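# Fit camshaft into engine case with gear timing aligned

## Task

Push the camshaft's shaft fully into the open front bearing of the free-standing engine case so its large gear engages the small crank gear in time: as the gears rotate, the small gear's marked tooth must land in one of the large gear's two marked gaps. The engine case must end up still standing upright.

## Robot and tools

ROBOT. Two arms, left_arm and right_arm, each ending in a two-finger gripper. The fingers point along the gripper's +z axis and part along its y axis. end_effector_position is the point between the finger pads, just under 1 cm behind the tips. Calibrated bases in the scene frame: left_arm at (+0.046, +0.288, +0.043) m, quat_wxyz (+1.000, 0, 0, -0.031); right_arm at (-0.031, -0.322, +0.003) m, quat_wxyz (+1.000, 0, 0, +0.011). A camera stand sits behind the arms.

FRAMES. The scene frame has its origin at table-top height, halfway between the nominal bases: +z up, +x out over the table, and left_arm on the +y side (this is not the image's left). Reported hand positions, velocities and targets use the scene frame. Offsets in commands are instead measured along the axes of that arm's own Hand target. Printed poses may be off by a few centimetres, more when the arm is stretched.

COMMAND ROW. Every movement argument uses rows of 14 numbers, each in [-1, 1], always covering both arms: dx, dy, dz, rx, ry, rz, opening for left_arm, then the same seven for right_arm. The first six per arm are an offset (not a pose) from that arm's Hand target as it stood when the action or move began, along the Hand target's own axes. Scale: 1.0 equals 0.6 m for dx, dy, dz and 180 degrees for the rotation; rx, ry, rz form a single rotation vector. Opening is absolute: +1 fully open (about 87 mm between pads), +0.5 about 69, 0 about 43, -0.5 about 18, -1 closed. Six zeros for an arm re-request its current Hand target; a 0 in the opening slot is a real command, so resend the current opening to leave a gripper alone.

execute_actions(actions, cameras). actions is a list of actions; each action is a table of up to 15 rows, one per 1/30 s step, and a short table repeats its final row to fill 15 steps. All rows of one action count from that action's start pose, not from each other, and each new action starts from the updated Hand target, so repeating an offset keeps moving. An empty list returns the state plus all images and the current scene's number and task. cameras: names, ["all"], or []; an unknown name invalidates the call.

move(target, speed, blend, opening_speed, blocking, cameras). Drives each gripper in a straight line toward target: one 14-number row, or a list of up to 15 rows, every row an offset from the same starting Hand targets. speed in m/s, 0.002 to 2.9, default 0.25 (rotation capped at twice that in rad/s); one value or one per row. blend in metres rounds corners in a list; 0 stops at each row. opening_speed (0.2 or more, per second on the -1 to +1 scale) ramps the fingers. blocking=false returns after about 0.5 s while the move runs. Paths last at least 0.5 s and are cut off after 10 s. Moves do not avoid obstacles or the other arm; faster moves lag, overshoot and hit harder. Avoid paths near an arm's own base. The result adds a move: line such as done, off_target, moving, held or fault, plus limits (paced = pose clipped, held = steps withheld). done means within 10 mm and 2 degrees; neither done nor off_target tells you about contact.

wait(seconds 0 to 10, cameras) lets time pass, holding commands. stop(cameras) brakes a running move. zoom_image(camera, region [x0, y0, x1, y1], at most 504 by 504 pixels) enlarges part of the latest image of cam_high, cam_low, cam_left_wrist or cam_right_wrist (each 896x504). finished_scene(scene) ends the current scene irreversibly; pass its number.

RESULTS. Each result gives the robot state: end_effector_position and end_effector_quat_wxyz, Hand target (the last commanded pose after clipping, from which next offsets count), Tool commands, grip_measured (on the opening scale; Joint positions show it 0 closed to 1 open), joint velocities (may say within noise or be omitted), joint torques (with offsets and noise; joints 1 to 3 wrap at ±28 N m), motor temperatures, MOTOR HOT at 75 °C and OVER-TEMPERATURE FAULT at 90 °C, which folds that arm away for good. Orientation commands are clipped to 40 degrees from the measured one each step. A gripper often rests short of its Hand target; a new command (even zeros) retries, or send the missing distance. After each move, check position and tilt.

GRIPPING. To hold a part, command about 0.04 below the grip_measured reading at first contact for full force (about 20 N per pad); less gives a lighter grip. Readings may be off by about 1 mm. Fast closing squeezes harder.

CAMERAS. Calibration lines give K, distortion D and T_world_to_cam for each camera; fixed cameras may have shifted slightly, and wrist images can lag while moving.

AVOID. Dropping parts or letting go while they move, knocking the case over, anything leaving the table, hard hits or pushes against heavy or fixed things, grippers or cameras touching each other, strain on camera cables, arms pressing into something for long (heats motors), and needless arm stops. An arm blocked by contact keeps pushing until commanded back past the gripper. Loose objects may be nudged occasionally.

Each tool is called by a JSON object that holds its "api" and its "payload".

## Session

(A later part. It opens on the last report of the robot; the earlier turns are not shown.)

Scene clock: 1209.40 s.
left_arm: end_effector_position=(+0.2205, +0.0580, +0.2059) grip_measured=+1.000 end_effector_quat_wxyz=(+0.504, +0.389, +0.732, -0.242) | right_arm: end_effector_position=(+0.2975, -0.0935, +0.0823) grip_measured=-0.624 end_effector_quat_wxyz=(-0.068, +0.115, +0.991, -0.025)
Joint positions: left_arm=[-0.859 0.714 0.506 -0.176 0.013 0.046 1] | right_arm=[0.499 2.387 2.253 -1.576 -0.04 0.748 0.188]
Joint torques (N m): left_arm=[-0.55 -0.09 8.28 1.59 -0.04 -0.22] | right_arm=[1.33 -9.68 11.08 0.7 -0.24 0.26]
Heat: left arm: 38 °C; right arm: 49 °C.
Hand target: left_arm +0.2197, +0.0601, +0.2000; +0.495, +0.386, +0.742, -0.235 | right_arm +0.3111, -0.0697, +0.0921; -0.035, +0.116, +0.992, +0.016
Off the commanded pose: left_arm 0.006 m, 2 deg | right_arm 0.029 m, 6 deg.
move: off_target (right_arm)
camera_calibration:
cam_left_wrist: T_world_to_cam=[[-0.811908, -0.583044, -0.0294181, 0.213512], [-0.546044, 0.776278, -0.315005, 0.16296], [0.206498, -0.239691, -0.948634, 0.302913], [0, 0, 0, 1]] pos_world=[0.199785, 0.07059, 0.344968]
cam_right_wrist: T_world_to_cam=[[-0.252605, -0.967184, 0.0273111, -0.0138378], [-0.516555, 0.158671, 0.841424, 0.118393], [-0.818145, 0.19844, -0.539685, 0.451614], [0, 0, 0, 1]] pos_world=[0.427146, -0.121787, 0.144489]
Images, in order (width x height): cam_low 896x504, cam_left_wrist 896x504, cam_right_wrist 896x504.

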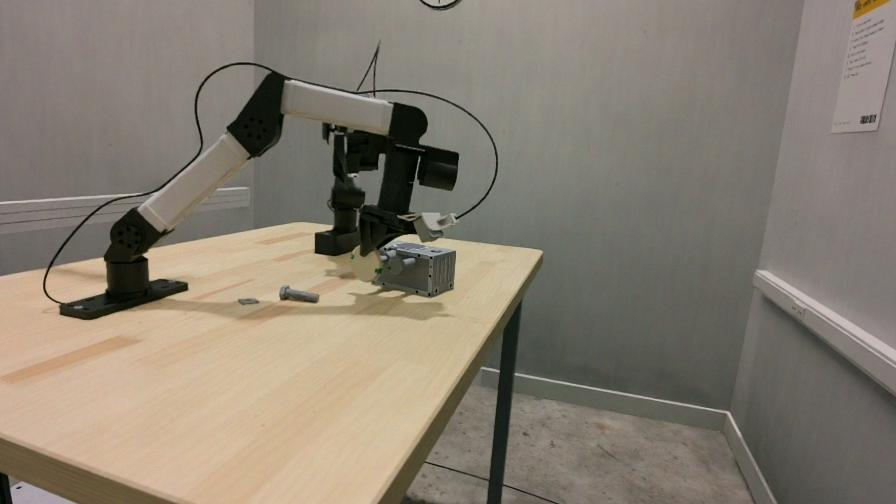

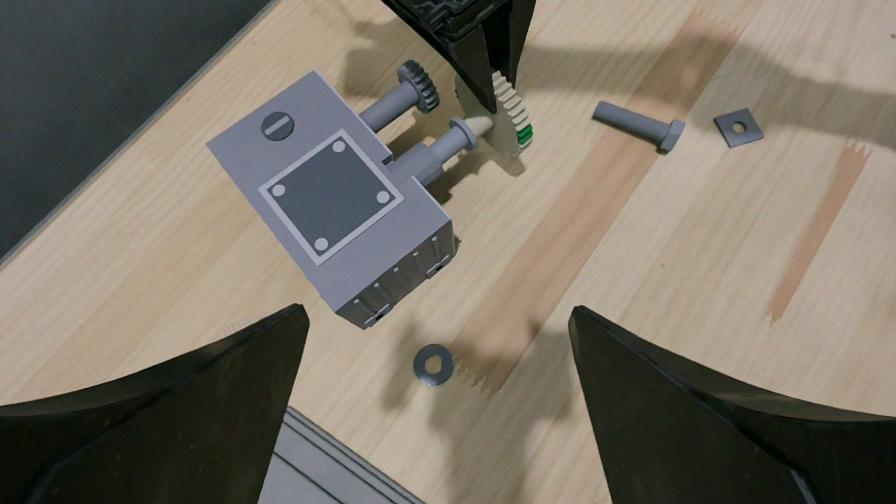

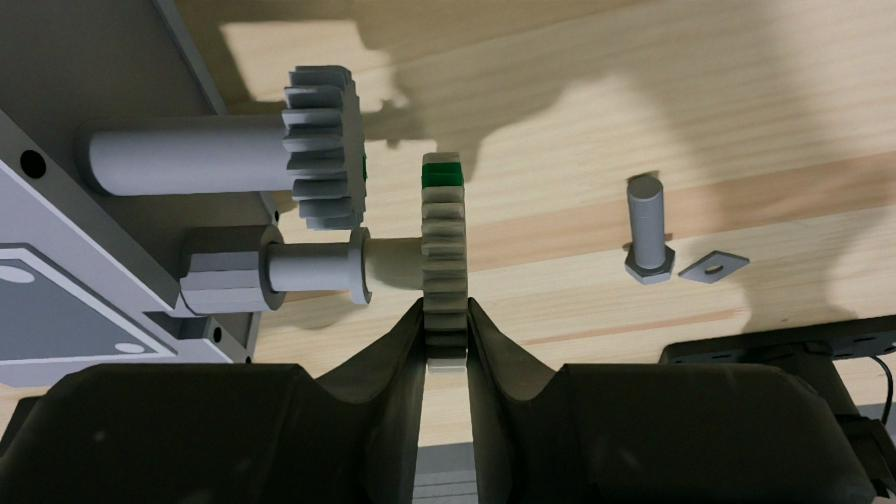

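{"api": "move", "payload": {"target": [0,0,0,0,0,0,1,0,-0.032,0,-0.016,0,0,-0.8], "speed": 0.05, "cameras": ["cam_right_wrist"]}}

{"api": "zoom_image", "payload": {"camera": "cam_right_wrist", "region": [100, 30, 500, 396]}}

{"api": "zoom_image", "payload": {"camera": "cam_right_wrist", "region": [170, 210, 300, 330]}}

Scene clock: 1292.50 s.
left_arm: end_effector_position=(+0.2205, +0.0580, +0.2059) grip_measured=+1.000 end_effector_quat_wxyz=(+0.504, +0.389, +0.732, -0.242) | right_arm: end_effector_position=(+0.2983, -0.0946, +0.0794) grip_measured=-0.626 end_effector_quat_wxyz=(-0.056, +0.120, +0.991, +0.009)
Joint positions: left_arm=[-0.859 0.714 0.506 -0.176 0.013 0.046 1] | right_arm=[0.479 2.304 2.104 -1.452 -0.079 0.738 0.187]
Joint torques (N m): left_arm=[-0.55 -0.06 8.28 1.55 -0.04 -0.22] | right_arm=[-0.7 -12 5.71 0.78 -0.19 -0.1]
Motor temperatures (°C): left_arm=[22 25 39 38 22 22 22] | right_arm=[23 48 54 26 23 24 26]
Heat: left arm: 39 °C; right arm: 54 °C.
Hand target: left_arm +0.2197, +0.0601, +0.2000; +0.495, +0.386, +0.742, -0.235 | right_arm +0.3067, -0.0885, +0.0918; -0.032, +0.117, +0.992, +0.041
Off the commanded pose: left_arm 0.006 m, 2 deg | right_arm 0.016 m, 5 deg.
move: off_target (right_arm)
camera_calibration:
cam_right_wrist: T_world_to_cam=[[-0.265749, -0.963125, -0.0420472, -0.00476906], [-0.541211, 0.112955, 0.833266, 0.125138], [-0.797789, 0.244196, -0.551272, 0.45006], [0, 0, 0, 1]] pos_world=[0.425512, -0.128631, 0.143632]
Images, in order (width x height): cam_right_wrist 896x504.

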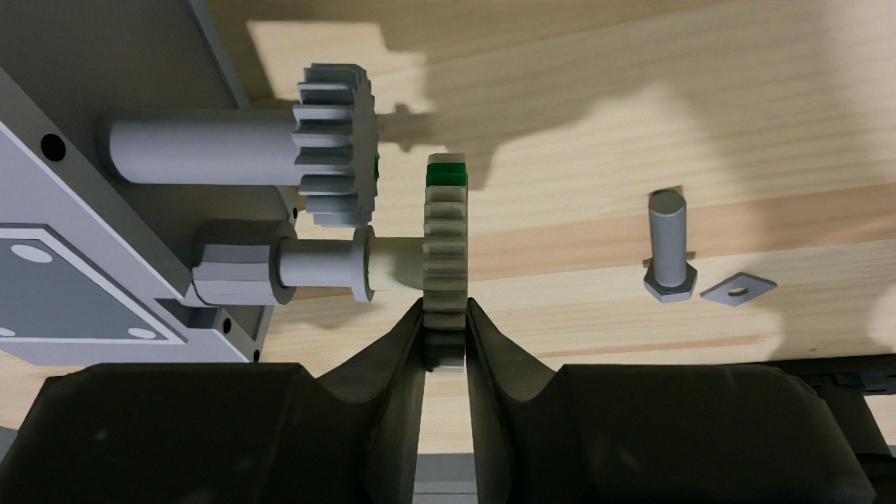

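Scaled by 1.260 from the camera's 896x504 image, which has a finer 1280x720 frame.

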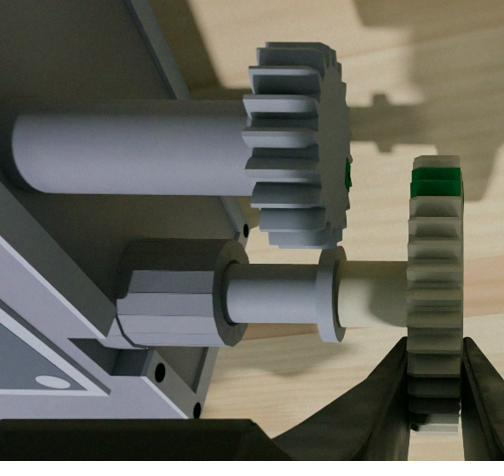

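Scaled by 3.877 from the camera's 896x504 image, which has a finer 1280x720 frame.

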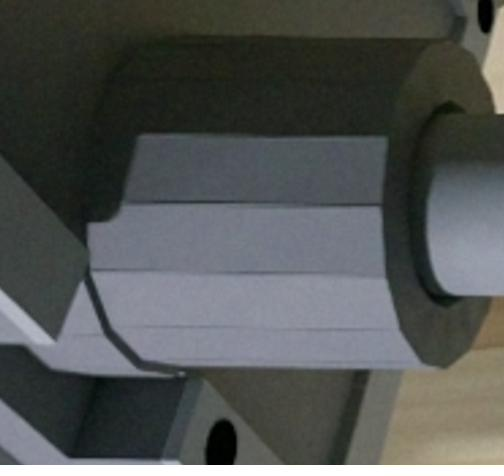

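{"api": "move", "payload": {"target": [0,0,0,0,0,0,1,0,0.02,0,-0.004,0,0,-0.8], "speed": 0.04, "cameras": ["cam_right_wrist"]}}

{"api": "zoom_image", "payload": {"camera": "cam_right_wrist", "region": [100, 30, 500, 396]}}

Scene clock: 1302.63 s.
left_arm: end_effector_position=(+0.2205, +0.0580, +0.2059) grip_measured=+1.000 end_effector_quat_wxyz=(+0.504, +0.389, +0.732, -0.242) | right_arm: end_effector_position=(+0.2977, -0.0930, +0.0798) grip_measured=-0.626 end_effector_quat_wxyz=(-0.056, +0.118, +0.991, +0.010)
Joint positions: left_arm=[-0.859 0.714 0.506 -0.176 0.013 0.046 1] | right_arm=[0.483 2.304 2.106 -1.452 -0.081 0.738 0.187]
Joint torques (N m): left_arm=[-0.44 -0.09 8.17 1.59 -0.04 -0.23] | right_arm=[0.29 -9.89 10.21 0.67 -0.29 0.09]
Heat: left arm: 39 °C; right arm: 51 °C.
Hand target: left_arm +0.2197, +0.0601, +0.2000; +0.495, +0.386, +0.742, -0.235 | right_arm +0.3094, -0.0769, +0.0927; -0.031, +0.117, +0.991, +0.047
Off the commanded pose: left_arm 0.006 m, 2 deg | right_arm 0.024 m, 5 deg.
move: off_target (right_arm)
camera_calibration:
cam_right_wrist: T_world_to_cam=[[-0.262561, -0.96388, -0.0446946, -0.00412458], [-0.542198, 0.109062, 0.833142, 0.124183], [-0.798175, 0.242984, -0.55125, 0.449481], [0, 0, 0, 1]] pos_world=[0.425013, -0.126736, 0.14413]
Images, in order (width x height): cam_right_wrist 896x504.

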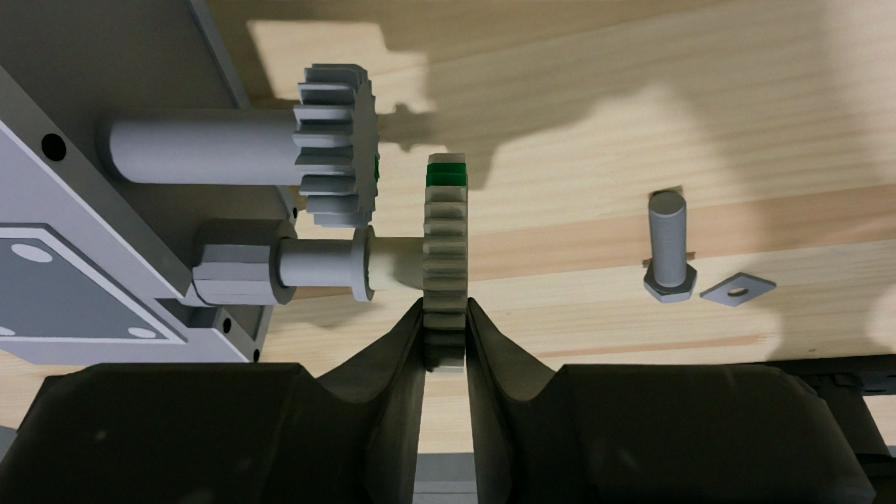

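Scaled by 1.260 from the camera's 896x504 image, which has a finer 1280x720 frame.

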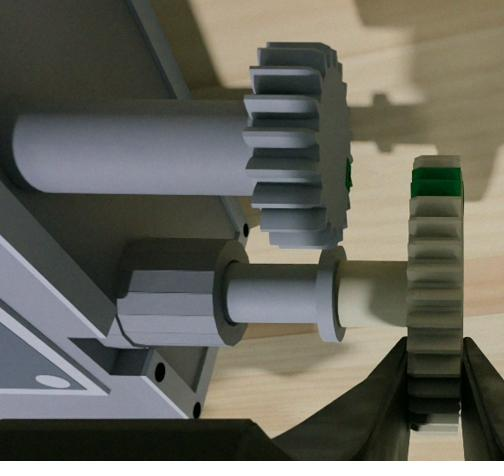

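{"api": "move", "payload": {"target": [0,0,0,0,0,0,1,0.0083,0.012,0,0,0,0,-0.8], "speed": 0.04, "cameras": ["cam_right_wrist"]}}

{"api": "zoom_image", "payload": {"camera": "cam_right_wrist", "region": [100, 30, 500, 396]}}

Scene clock: 1318.10 s.
left_arm: end_effector_position=(+0.2205, +0.0580, +0.2059) grip_measured=+1.000 end_effector_quat_wxyz=(+0.504, +0.389, +0.732, -0.242) | right_arm: end_effector_position=(+0.2971, -0.0906, +0.0806) grip_measured=-0.626 end_effector_quat_wxyz=(-0.051, +0.118, +0.992, +0.006)
Joint positions: left_arm=[-0.859 0.714 0.506 -0.176 0.013 0.046 1] | right_arm=[0.493 2.304 2.111 -1.454 -0.071 0.748 0.187]
Joint torques (N m): left_arm=[-0.43 -0.14 8.24 1.55 -0.06 -0.22] | right_arm=[1.03 -9.51 10.93 0.63 -0.4 0.18]
Heat: left arm: 39 °C; right arm: 51 °C.
Hand target: left_arm +0.2197, +0.0601, +0.2000; +0.495, +0.386, +0.742, -0.235 | right_arm +0.3064, -0.0687, +0.0937; -0.031, +0.117, +0.991, +0.047
Off the commanded pose: left_arm 0.006 m, 2 deg | right_arm 0.027 m, 5 deg.
move: off_target (right_arm)
camera_calibration:
cam_right_wrist: T_world_to_cam=[[-0.261455, -0.964449, -0.0384546, -0.00287873], [-0.548867, 0.115786, 0.827852, 0.126022], [-0.793969, 0.237553, -0.559627, 0.447738], [0, 0, 0, 1]] pos_world=[0.423907, -0.123729, 0.146128]
Images, in order (width x height): cam_right_wrist 896x504.

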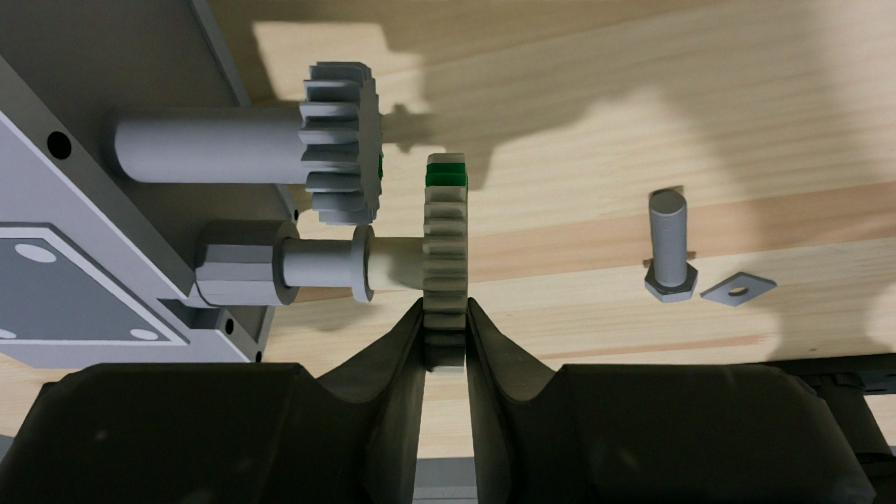

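Scaled by 1.260 from the camera's 896x504 image, which has a finer 1280x720 frame.

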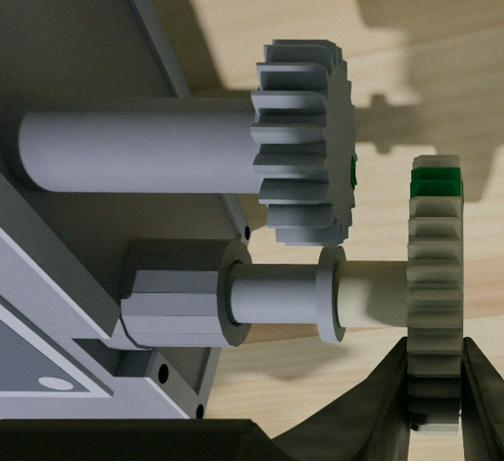

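{"api": "move", "payload": {"target": [0,0,0,0,0,0,1,0.004,0.025,0,-0.004,0,0,-0.8], "speed": 0.04, "cameras": ["cam_right_wrist","cam_left_wrist"]}}

{"api": "zoom_image", "payload": {"camera": "cam_right_wrist", "region": [100, 30, 500, 396]}}

{"api": "zoom_image", "payload": {"camera": "cam_left_wrist", "region": [380, 40, 580, 204]}}

Scene clock: 1325.20 s.
left_arm: end_effector_position=(+0.2205, +0.0580, +0.2059) grip_measured=+1.000 end_effector_quat_wxyz=(+0.504, +0.389, +0.732, -0.242) | right_arm: end_effector_position=(+0.3001, -0.0788, +0.0807) grip_measured=-0.626 end_effector_quat_wxyz=(-0.047, +0.117, +0.992, +0.005)
Joint positions: left_arm=[-0.859 0.714 0.506 -0.176 0.013 0.046 1] | right_arm=[0.515 2.341 2.178 -1.476 -0.065 0.769 0.187]
Joint torques (N m): left_arm=[-0.5 0.01 8.13 1.55 -0.05 -0.24] | right_arm=[1.11 -9.77 10.96 0.66 -0.54 0.22]
Heat: left arm: 39 °C; right arm: 51 °C.
Hand target: left_arm +0.2197, +0.0601, +0.2000; +0.495, +0.386, +0.742, -0.235 | right_arm +0.3076, -0.0538, +0.0950; -0.030, +0.118, +0.991, +0.054
Off the commanded pose: left_arm 0.006 m, 2 deg | right_arm 0.030 m, 6 deg.
move: off_target (right_arm)
camera_calibration:
cam_left_wrist: T_world_to_cam=[[-0.811908, -0.583044, -0.0294181, 0.213512], [-0.546044, 0.776278, -0.315005, 0.16296], [0.206498, -0.239691, -0.948634, 0.302913], [0, 0, 0, 1]] pos_world=[0.199785, 0.07059, 0.344968]
cam_right_wrist: T_world_to_cam=[[-0.259444, -0.964985, -0.0386295, 0.00857943], [-0.556839, 0.11679, 0.822369, 0.1291], [-0.789063, 0.234869, -0.567642, 0.446335], [0, 0, 0, 1]] pos_world=[0.4263, -0.111629, 0.147522]
Images, in order (width x height): cam_left_wrist 896x504, cam_right_wrist 896x504.

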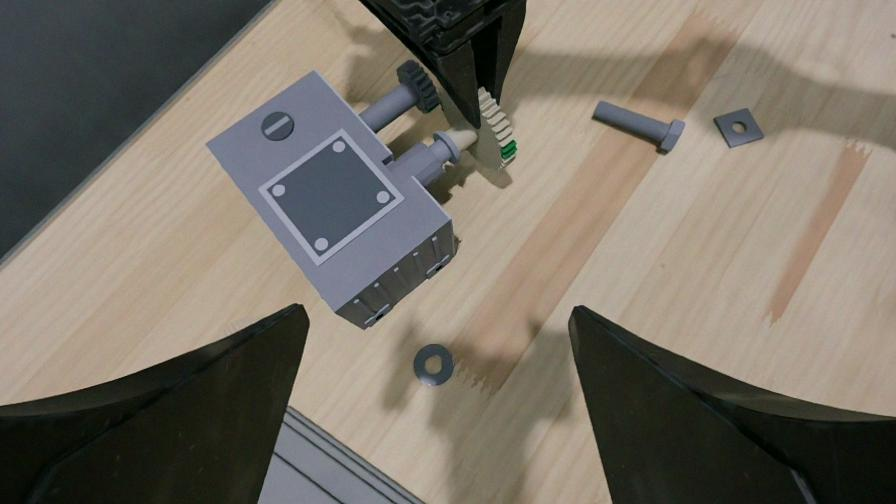

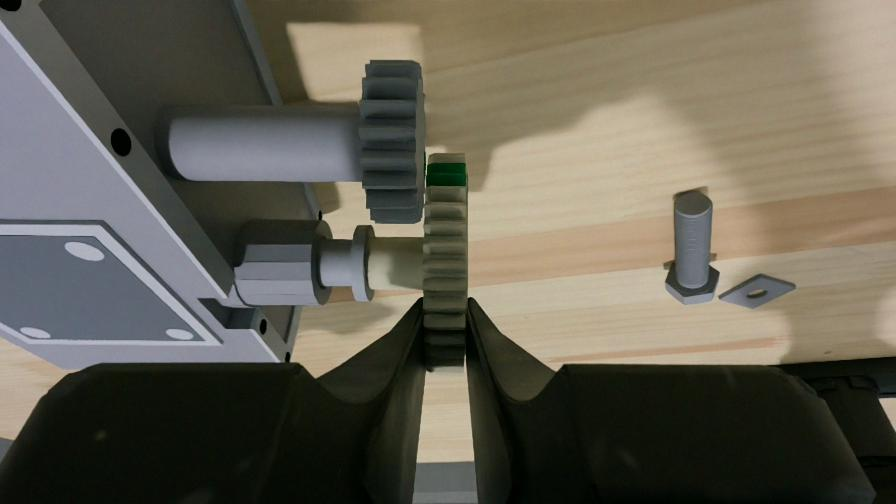

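Scaled by 1.260 from the camera's 896x504 image, which has a finer 1280x720 frame.

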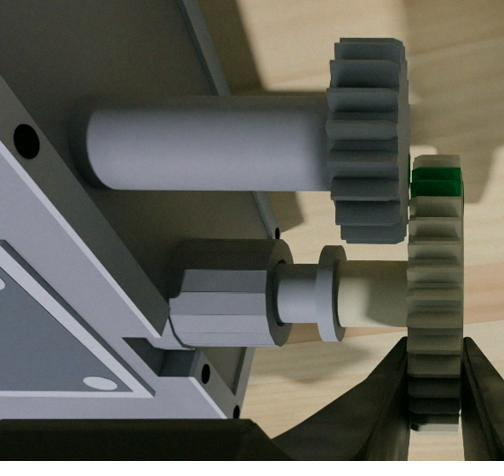

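Scaled by 2.520 from the camera's 896x504 image, which has a finer 1280x720 frame.

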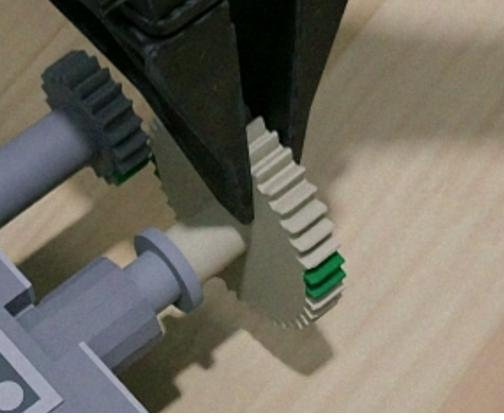

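{"api": "wait", "payload": {"seconds": 0, "cameras": ["cam_right_wrist","cam_low"]}}

{"api": "zoom_image", "payload": {"camera": "cam_right_wrist", "region": [350, 50, 490, 230]}}

{"api": "zoom_image", "payload": {"camera": "cam_low", "region": [345, 235, 415, 285]}}

Scene clock: 1331.73 s.
left_arm: end_effector_position=(+0.2205, +0.0580, +0.2059) grip_measured=+1.000 end_effector_quat_wxyz=(+0.504, +0.389, +0.732, -0.242) | right_arm: end_effector_position=(+0.3001, -0.0788, +0.0807) grip_measured=-0.626 end_effector_quat_wxyz=(-0.047, +0.117, +0.992, +0.005)
Joint positions: left_arm=[-0.859 0.714 0.506 -0.176 0.013 0.046 1] | right_arm=[0.515 2.341 2.178 -1.476 -0.065 0.769 0.187]
Joint torques (N m): left_arm=[-0.62 -0.16 8.35 1.53 -0.07 -0.24] | right_arm=[1.11 -9.77 10.97 0.66 -0.54 0.22]
Heat: left arm: 39 °C; right arm: 51 °C.
Hand target: left_arm +0.2197, +0.0601, +0.2000; +0.495, +0.386, +0.742, -0.235 | right_arm +0.3076, -0.0538, +0.0950; -0.030, +0.118, +0.991, +0.054
Tool commands: left_gripper/opening=+1.0 right_gripper/opening=-0.8
Off the commanded pose: left_arm 0.006 m, 2 deg | right_arm 0.030 m, 6 deg.
camera_calibration:
cam_right_wrist: T_world_to_cam=[[-0.259444, -0.964985, -0.0386295, 0.00857943], [-0.556839, 0.11679, 0.822369, 0.1291], [-0.789063, 0.234869, -0.567642, 0.446335], [0, 0, 0, 1]] pos_world=[0.4263, -0.111629, 0.147522]
Images, in order (width x height): cam_low 896x504, cam_right_wrist 896x504.

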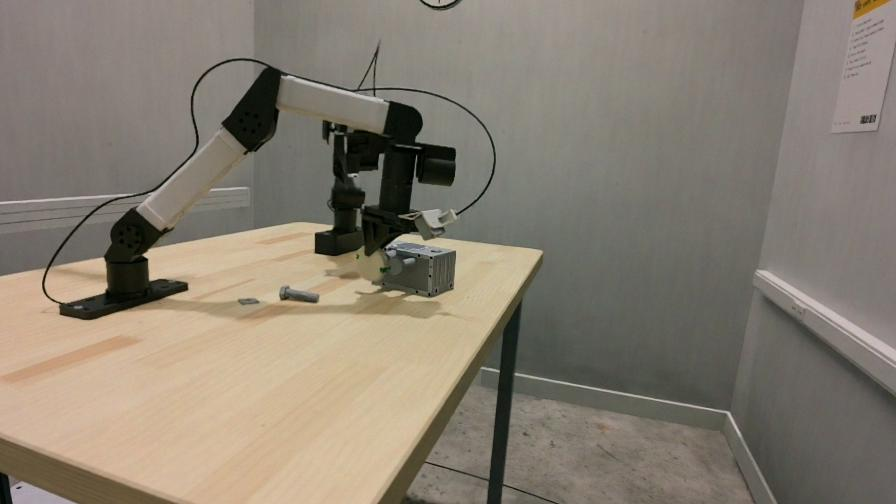

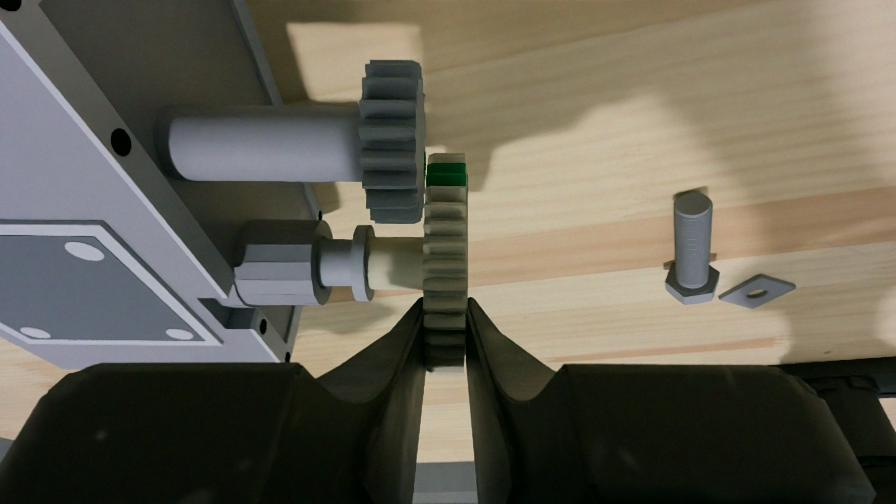

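Scaled by 2.800 from the camera's 896x504 image, which has a finer 1280x720 frame.

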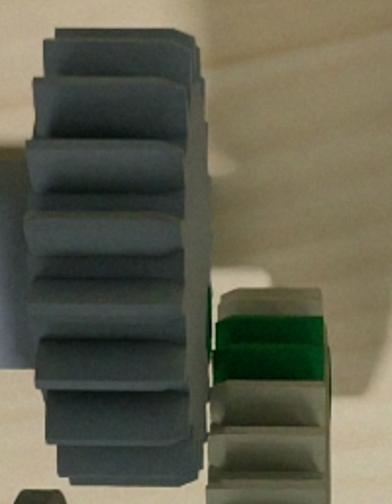

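Scaled by 7.200 from the camera's 896x504 image, which has a finer 1280x720 frame.

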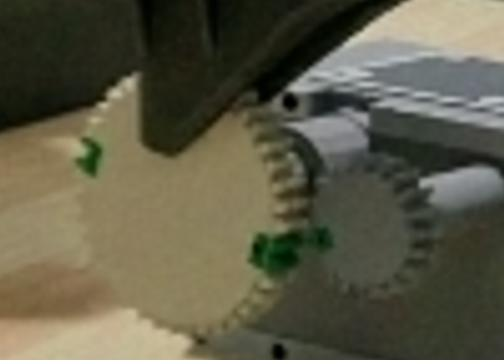

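{"api": "move", "payload": {"target": [0,0,0,0,0,0,1,0,0.012,0,0,-0.006,0,-0.8], "speed": 0.03, "cameras": ["cam_right_wrist","cam_low"]}}

{"api": "zoom_image", "payload": {"camera": "cam_right_wrist", "region": [300, 40, 500, 330]}}

{"api": "zoom_image", "payload": {"camera": "cam_low", "region": [345, 235, 415, 285]}}

Scene clock: 1355.23 s.
left_arm: end_effector_position=(+0.2205, +0.0580, +0.2059) grip_measured=+1.000 end_effector_quat_wxyz=(+0.504, +0.389, +0.732, -0.242) | right_arm: end_effector_position=(+0.3001, -0.0783, +0.0811) grip_measured=-0.626 end_effector_quat_wxyz=(-0.045, +0.119, +0.992, -0.002)
Joint positions: left_arm=[-0.859 0.714 0.506 -0.176 0.013 0.046 1] | right_arm=[0.521 2.351 2.199 -1.492 -0.052 0.779 0.187]
Joint torques (N m): left_arm=[-0.58 -0.09 8.18 1.6 -0.05 -0.2] | right_arm=[1.87 -9.88 11.36 0.83 -0.54 0.3]
Heat: left arm: 39 °C; right arm: 50 °C.
Hand target: left_arm +0.2197, +0.0601, +0.2000; +0.495, +0.386, +0.742, -0.235 | right_arm +0.3093, -0.0467, +0.0958; -0.021, +0.118, +0.991, +0.053
Off the commanded pose: left_arm 0.006 m, 2 deg | right_arm 0.036 m, 7 deg.
move: off_target (right_arm)
camera_calibration:
cam_right_wrist: T_world_to_cam=[[-0.261759, -0.964828, -0.0242928, 0.00873986], [-0.557987, 0.130749, 0.819485, 0.130355], [-0.787485, 0.228062, -0.572586, 0.445942], [0, 0, 0, 1]] pos_world=[0.426197, -0.110314, 0.148729]
Images, in order (width x height): cam_low 896x504, cam_right_wrist 896x504.

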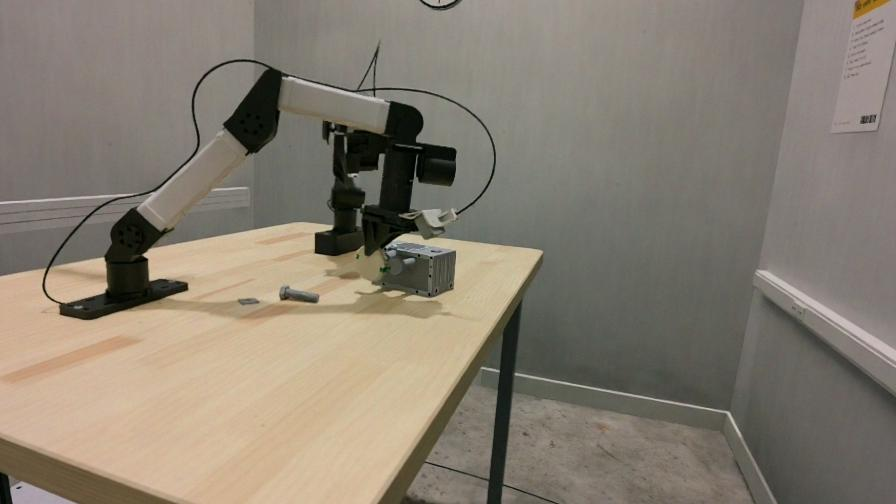

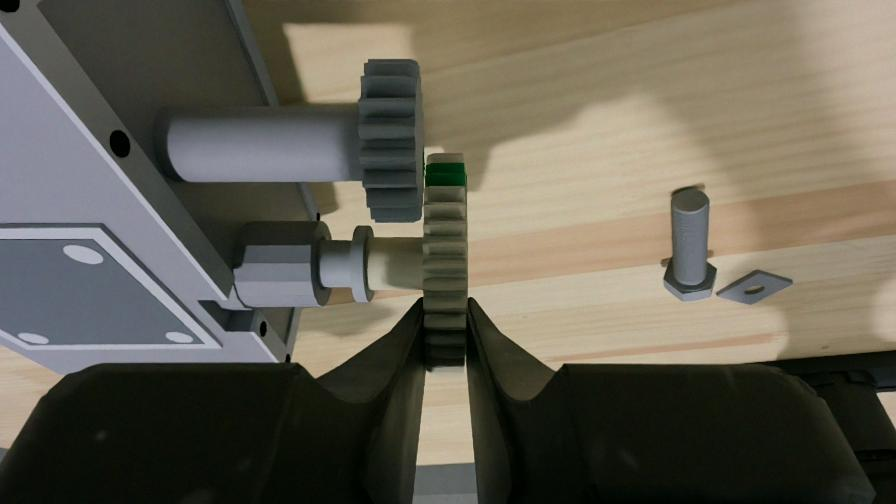

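Scaled by 1.738 from the camera's 896x504 image, which has a finer 1280x720 frame.

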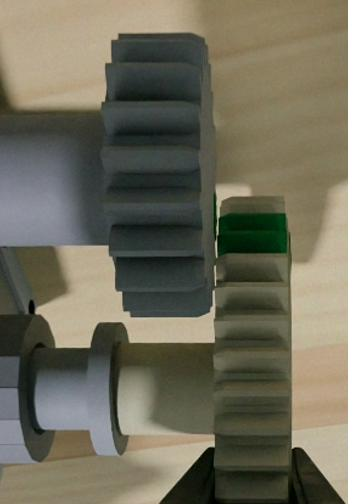

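Scaled by 7.200 from the camera's 896x504 image, which has a finer 1280x720 frame.

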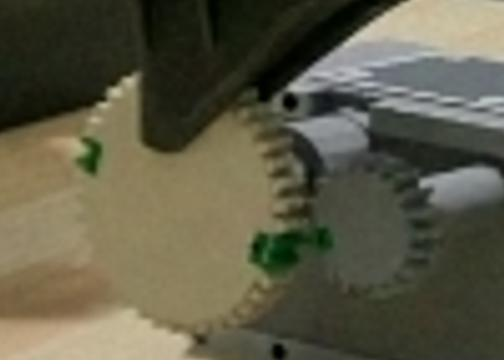

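{"api": "move", "payload": {"target": [[0,0,0,0,0,0,1,0.0025,-0.028,0,0,-0.027,0,-0.8],[0,0,0,0,0,0,1,0.0025,-0.002,0,0,-0.027,0,-0.8]], "speed": 0.04, "cameras": ["cam_right_wrist","cam_low"]}}

{"api": "zoom_image", "payload": {"camera": "cam_right_wrist", "region": [300, 40, 500, 330]}}

{"api": "zoom_image", "payload": {"camera": "cam_low", "region": [345, 235, 415, 285]}}

Scene clock: 1384.67 s.
left_arm: end_effector_position=(+0.2205, +0.0580, +0.2059) grip_measured=+1.000 end_effector_quat_wxyz=(+0.504, +0.389, +0.732, -0.242) | right_arm: end_effector_position=(+0.2990, -0.0762, +0.0806) grip_measured=-0.626 end_effector_quat_wxyz=(+0.001, +0.119, +0.993, -0.003)
Joint positions: left_arm=[-0.859 0.714 0.506 -0.176 0.013 0.046 1] | right_arm=[0.549 2.259 2.058 -1.372 0.006 0.809 0.187]
Joint torques (N m): left_arm=[-0.42 -0.14 8.13 1.59 -0.03 -0.21] | right_arm=[1.57 -9.46 11.32 0.88 -0.44 0.29]
Heat: left arm: 39 °C; right arm: 52 °C.
Hand target: left_arm +0.2197, +0.0601, +0.2000; +0.495, +0.386, +0.742, -0.235 | right_arm +0.3075, -0.0476, +0.0958; +0.021, +0.120, +0.991, +0.047
Off the commanded pose: left_arm 0.006 m, 2 deg | right_arm 0.034 m, 6 deg.
move: off_target (right_arm)
camera_calibration:
cam_right_wrist: T_world_to_cam=[[-0.258848, -0.965261, -0.0356114, 0.0104883], [-0.629831, 0.140716, 0.763879, 0.156599], [-0.732332, 0.220158, -0.644376, 0.432835], [0, 0, 0, 1]] pos_world=[0.418325, -0.107204, 0.159659]
Images, in order (width x height): cam_low 896x504, cam_right_wrist 896x504.

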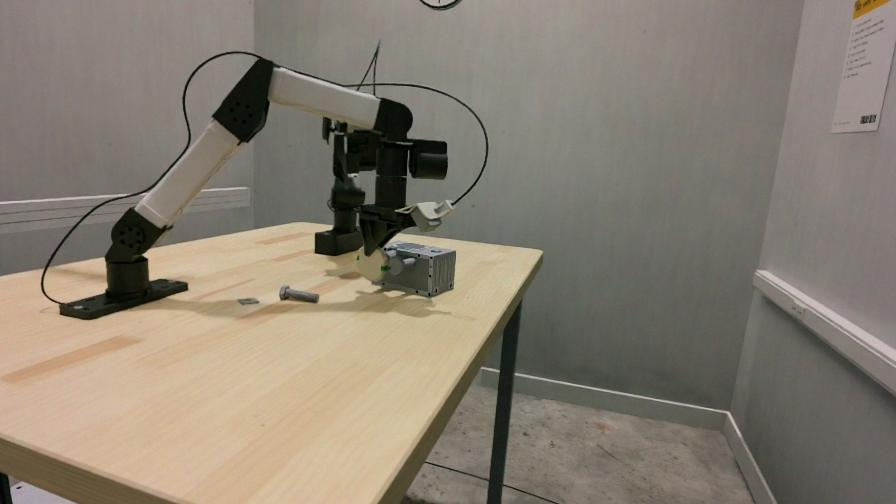

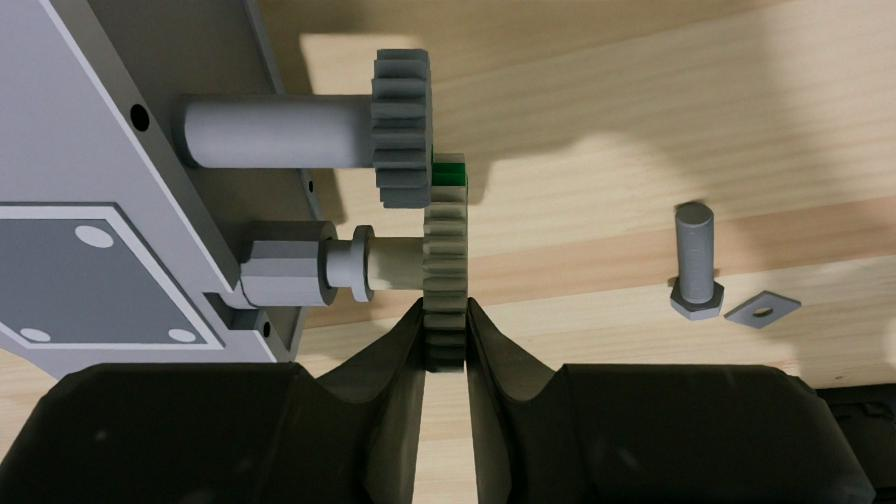

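Scaled by 1.738 from the camera's 896x504 image, which has a finer 1280x720 frame.

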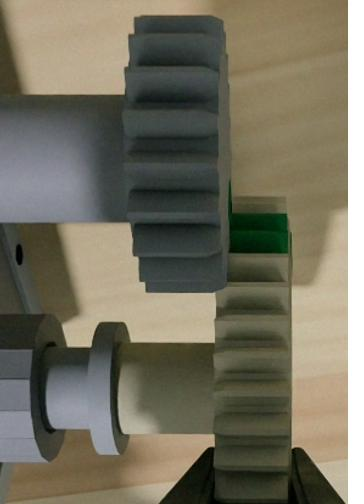

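Scaled by 7.200 from the camera's 896x504 image, which has a finer 1280x720 frame.

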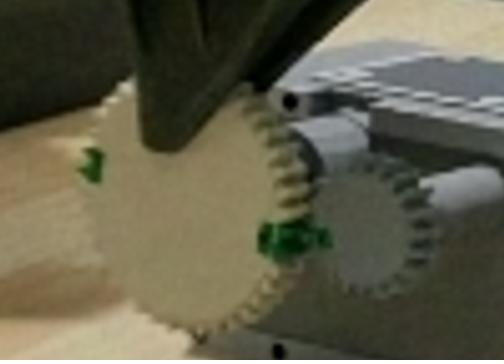

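{"api": "move", "payload": {"target": [0,0,0,0,0,0,1,0,0.017,0,0,0,0,-0.8], "speed": 0.03, "cameras": ["cam_right_wrist","cam_low","cam_left_wrist"]}}

{"api": "zoom_image", "payload": {"camera": "cam_right_wrist", "region": [300, 40, 500, 330]}}

{"api": "zoom_image", "payload": {"camera": "cam_low", "region": [345, 235, 415, 285]}}

Scene clock: 1395.33 s.
left_arm: end_effector_position=(+0.2205, +0.0580, +0.2059) grip_measured=+1.000 end_effector_quat_wxyz=(+0.504, +0.389, +0.732, -0.242) | right_arm: end_effector_position=(+0.2994, -0.0756, +0.0811) grip_measured=-0.626 end_effector_quat_wxyz=(-0.007, +0.119, +0.993, -0.014)
Joint positions: left_arm=[-0.859 0.714 0.506 -0.176 0.013 0.046 1] | right_arm=[0.552 2.298 2.122 -1.425 0.012 0.812 0.187]
Joint torques (N m): left_arm=[-0.47 0.01 8.31 1.54 -0.02 -0.26] | right_arm=[2.48 -9.7 11.79 1.05 -0.51 0.41]
Heat: left arm: 40 °C; right arm: 53 °C.
Hand target: left_arm +0.2197, +0.0601, +0.2000; +0.495, +0.386, +0.742, -0.235 | right_arm +0.3100, -0.0378, +0.0967; +0.021, +0.120, +0.991, +0.047
Off the commanded pose: left_arm 0.006 m, 2 deg | right_arm 0.042 m, 8 deg.
move: off_target (right_arm)
camera_calibration:
cam_left_wrist: T_world_to_cam=[[-0.811908, -0.583044, -0.0294181, 0.213512], [-0.546044, 0.776278, -0.315005, 0.16296], [0.206498, -0.239691, -0.948634, 0.302913], [0, 0, 0, 1]] pos_world=[0.199785, 0.07059, 0.344968]
cam_right_wrist: T_world_to_cam=[[-0.259147, -0.965767, -0.0116811, 0.0092895], [-0.615155, 0.155718, 0.772875, 0.15245], [-0.744598, 0.207474, -0.634451, 0.435339], [0, 0, 0, 1]] pos_world=[0.42034, -0.105089, 0.158485]
Images, in order (width x height): cam_low 896x504, cam_left_wrist 896x504, cam_right_wrist 896x504.

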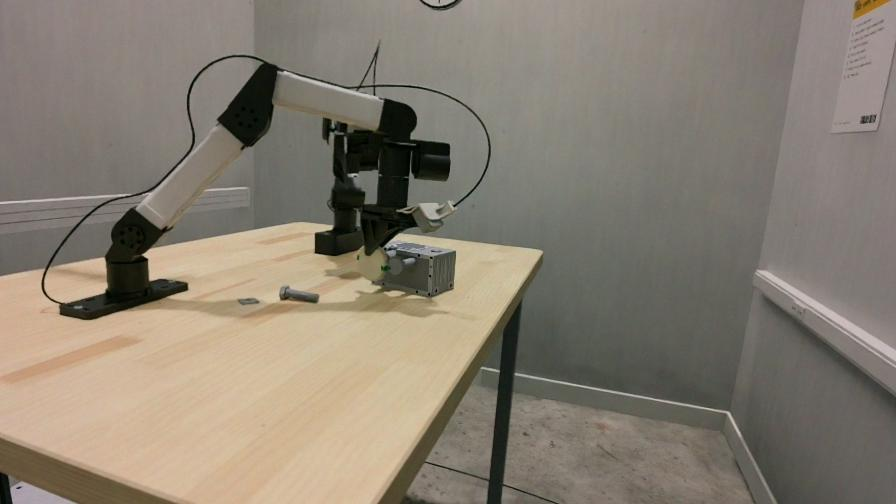

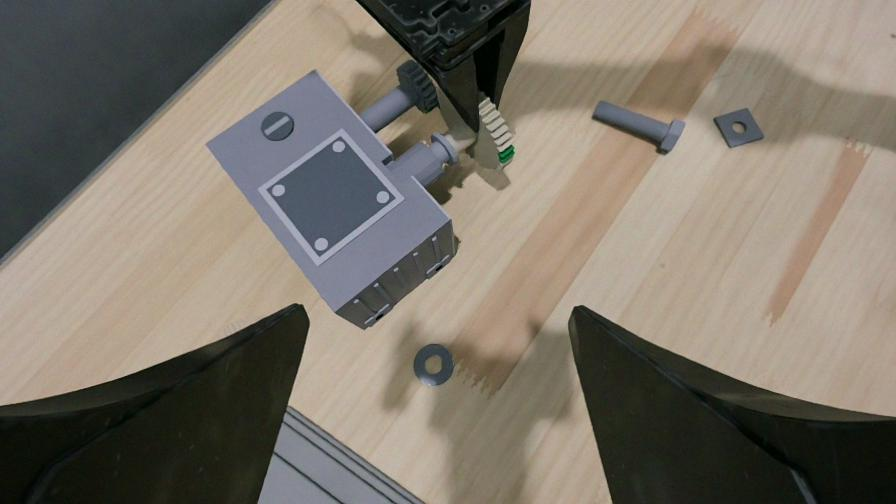

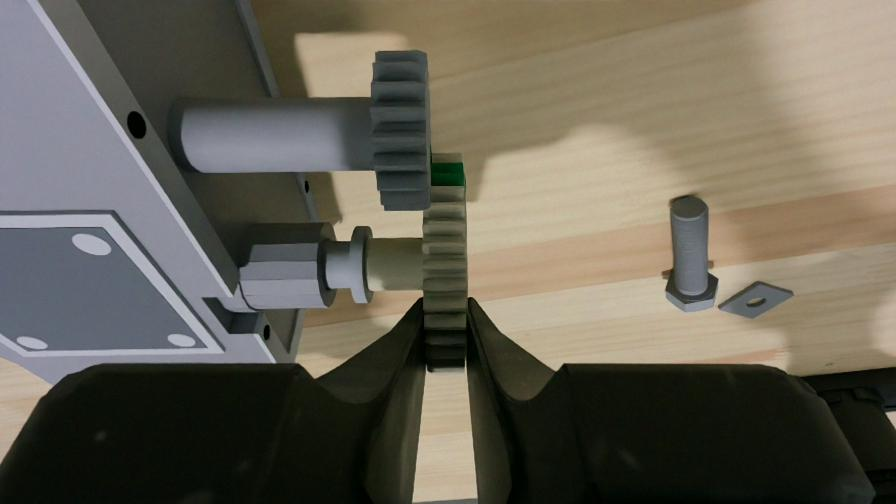

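Scaled by 1.738 from the camera's 896x504 image, which has a finer 1280x720 frame.

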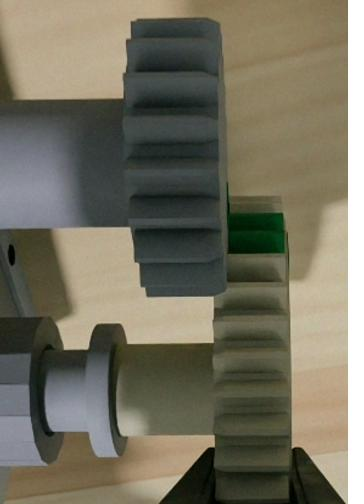

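Scaled by 7.200 from the camera's 896x504 image, which has a finer 1280x720 frame.

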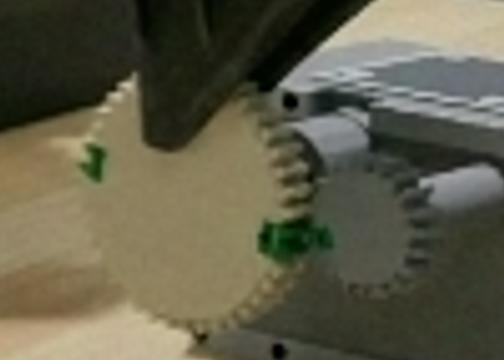

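{"api": "move", "payload": {"target": [[0,0,0,0,0,0,1,0.004,-0.035,0,-0.006,0,0,-0.8],[0,0,0,0,0,0,1,0.004,-0.01,0,-0.006,0.006,0,-0.8],[0,0,0,0,0,0,1,0.004,0.005,0,-0.008,-0.01,0,-0.8]], "speed": 0.04, "cameras": ["cam_right_wrist","cam_low"]}}

{"api": "zoom_image", "payload": {"camera": "cam_right_wrist", "region": [220, 40, 500, 330]}}

{"api": "zoom_image", "payload": {"camera": "cam_low", "region": [345, 235, 415, 285]}}

Scene clock: 1404.17 s.
left_arm: end_effector_position=(+0.2205, +0.0580, +0.2059) grip_measured=+1.000 end_effector_quat_wxyz=(+0.504, +0.389, +0.732, -0.242) | right_arm: end_effector_position=(+0.2990, -0.0752, +0.0801) grip_measured=-0.626 end_effector_quat_wxyz=(+0.005, +0.121, +0.993, -0.009)
Joint positions: left_arm=[-0.859 0.714 0.506 -0.176 0.013 0.046 1] | right_arm=[0.556 2.263 2.065 -1.376 0.019 0.819 0.187]
Joint torques (N m): left_arm=[-0.62 -0.09 8.16 1.54 -0.03 -0.21] | right_arm=[3.02 -10.63 10.09 1.32 -0.51 0.45]
Heat: left arm: 40 °C; right arm: 53 °C.
Hand target: left_arm +0.2197, +0.0601, +0.2000; +0.495, +0.386, +0.742, -0.235 | right_arm +0.3083, -0.0341, +0.0970; +0.038, +0.121, +0.990, +0.058
Off the commanded pose: left_arm 0.006 m, 2 deg | right_arm 0.045 m, 9 deg.
move: off_target (right_arm)
camera_calibration:
cam_right_wrist: T_world_to_cam=[[-0.261497, -0.964872, -0.0253414, 0.0114392], [-0.63419, 0.151966, 0.758096, 0.159455], [-0.727614, 0.214311, -0.651651, 0.431139], [0, 0, 0, 1]] pos_world=[0.417819, -0.105592, 0.16036]
Images, in order (width x height): cam_low 896x504, cam_right_wrist 896x504.

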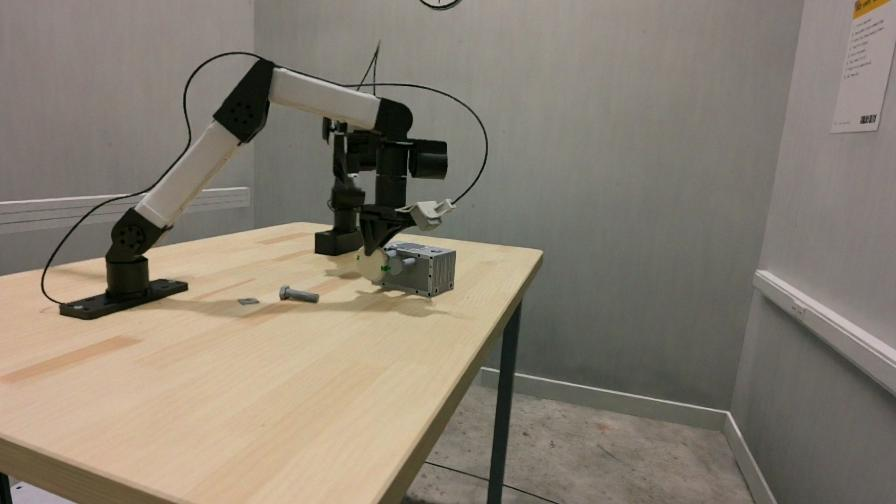

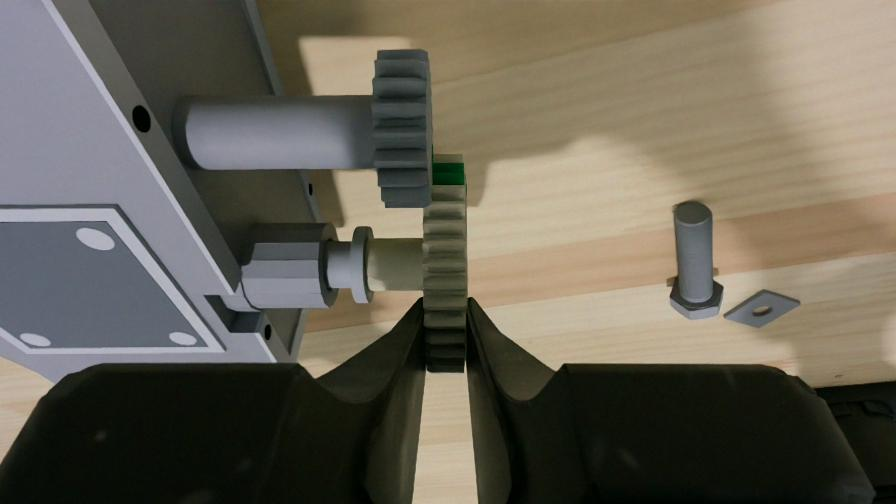

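Scaled by 1.738 from the camera's 896x504 image, which has a finer 1280x720 frame.

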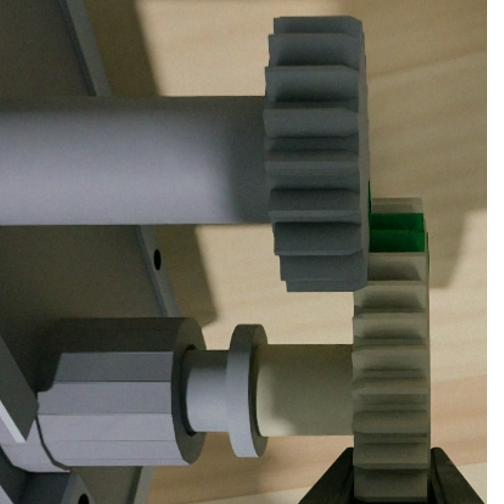

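Scaled by 7.200 from the camera's 896x504 image, which has a finer 1280x720 frame.

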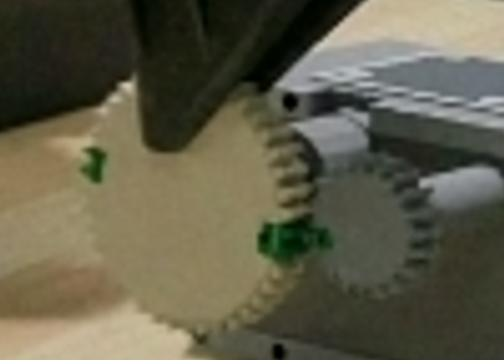

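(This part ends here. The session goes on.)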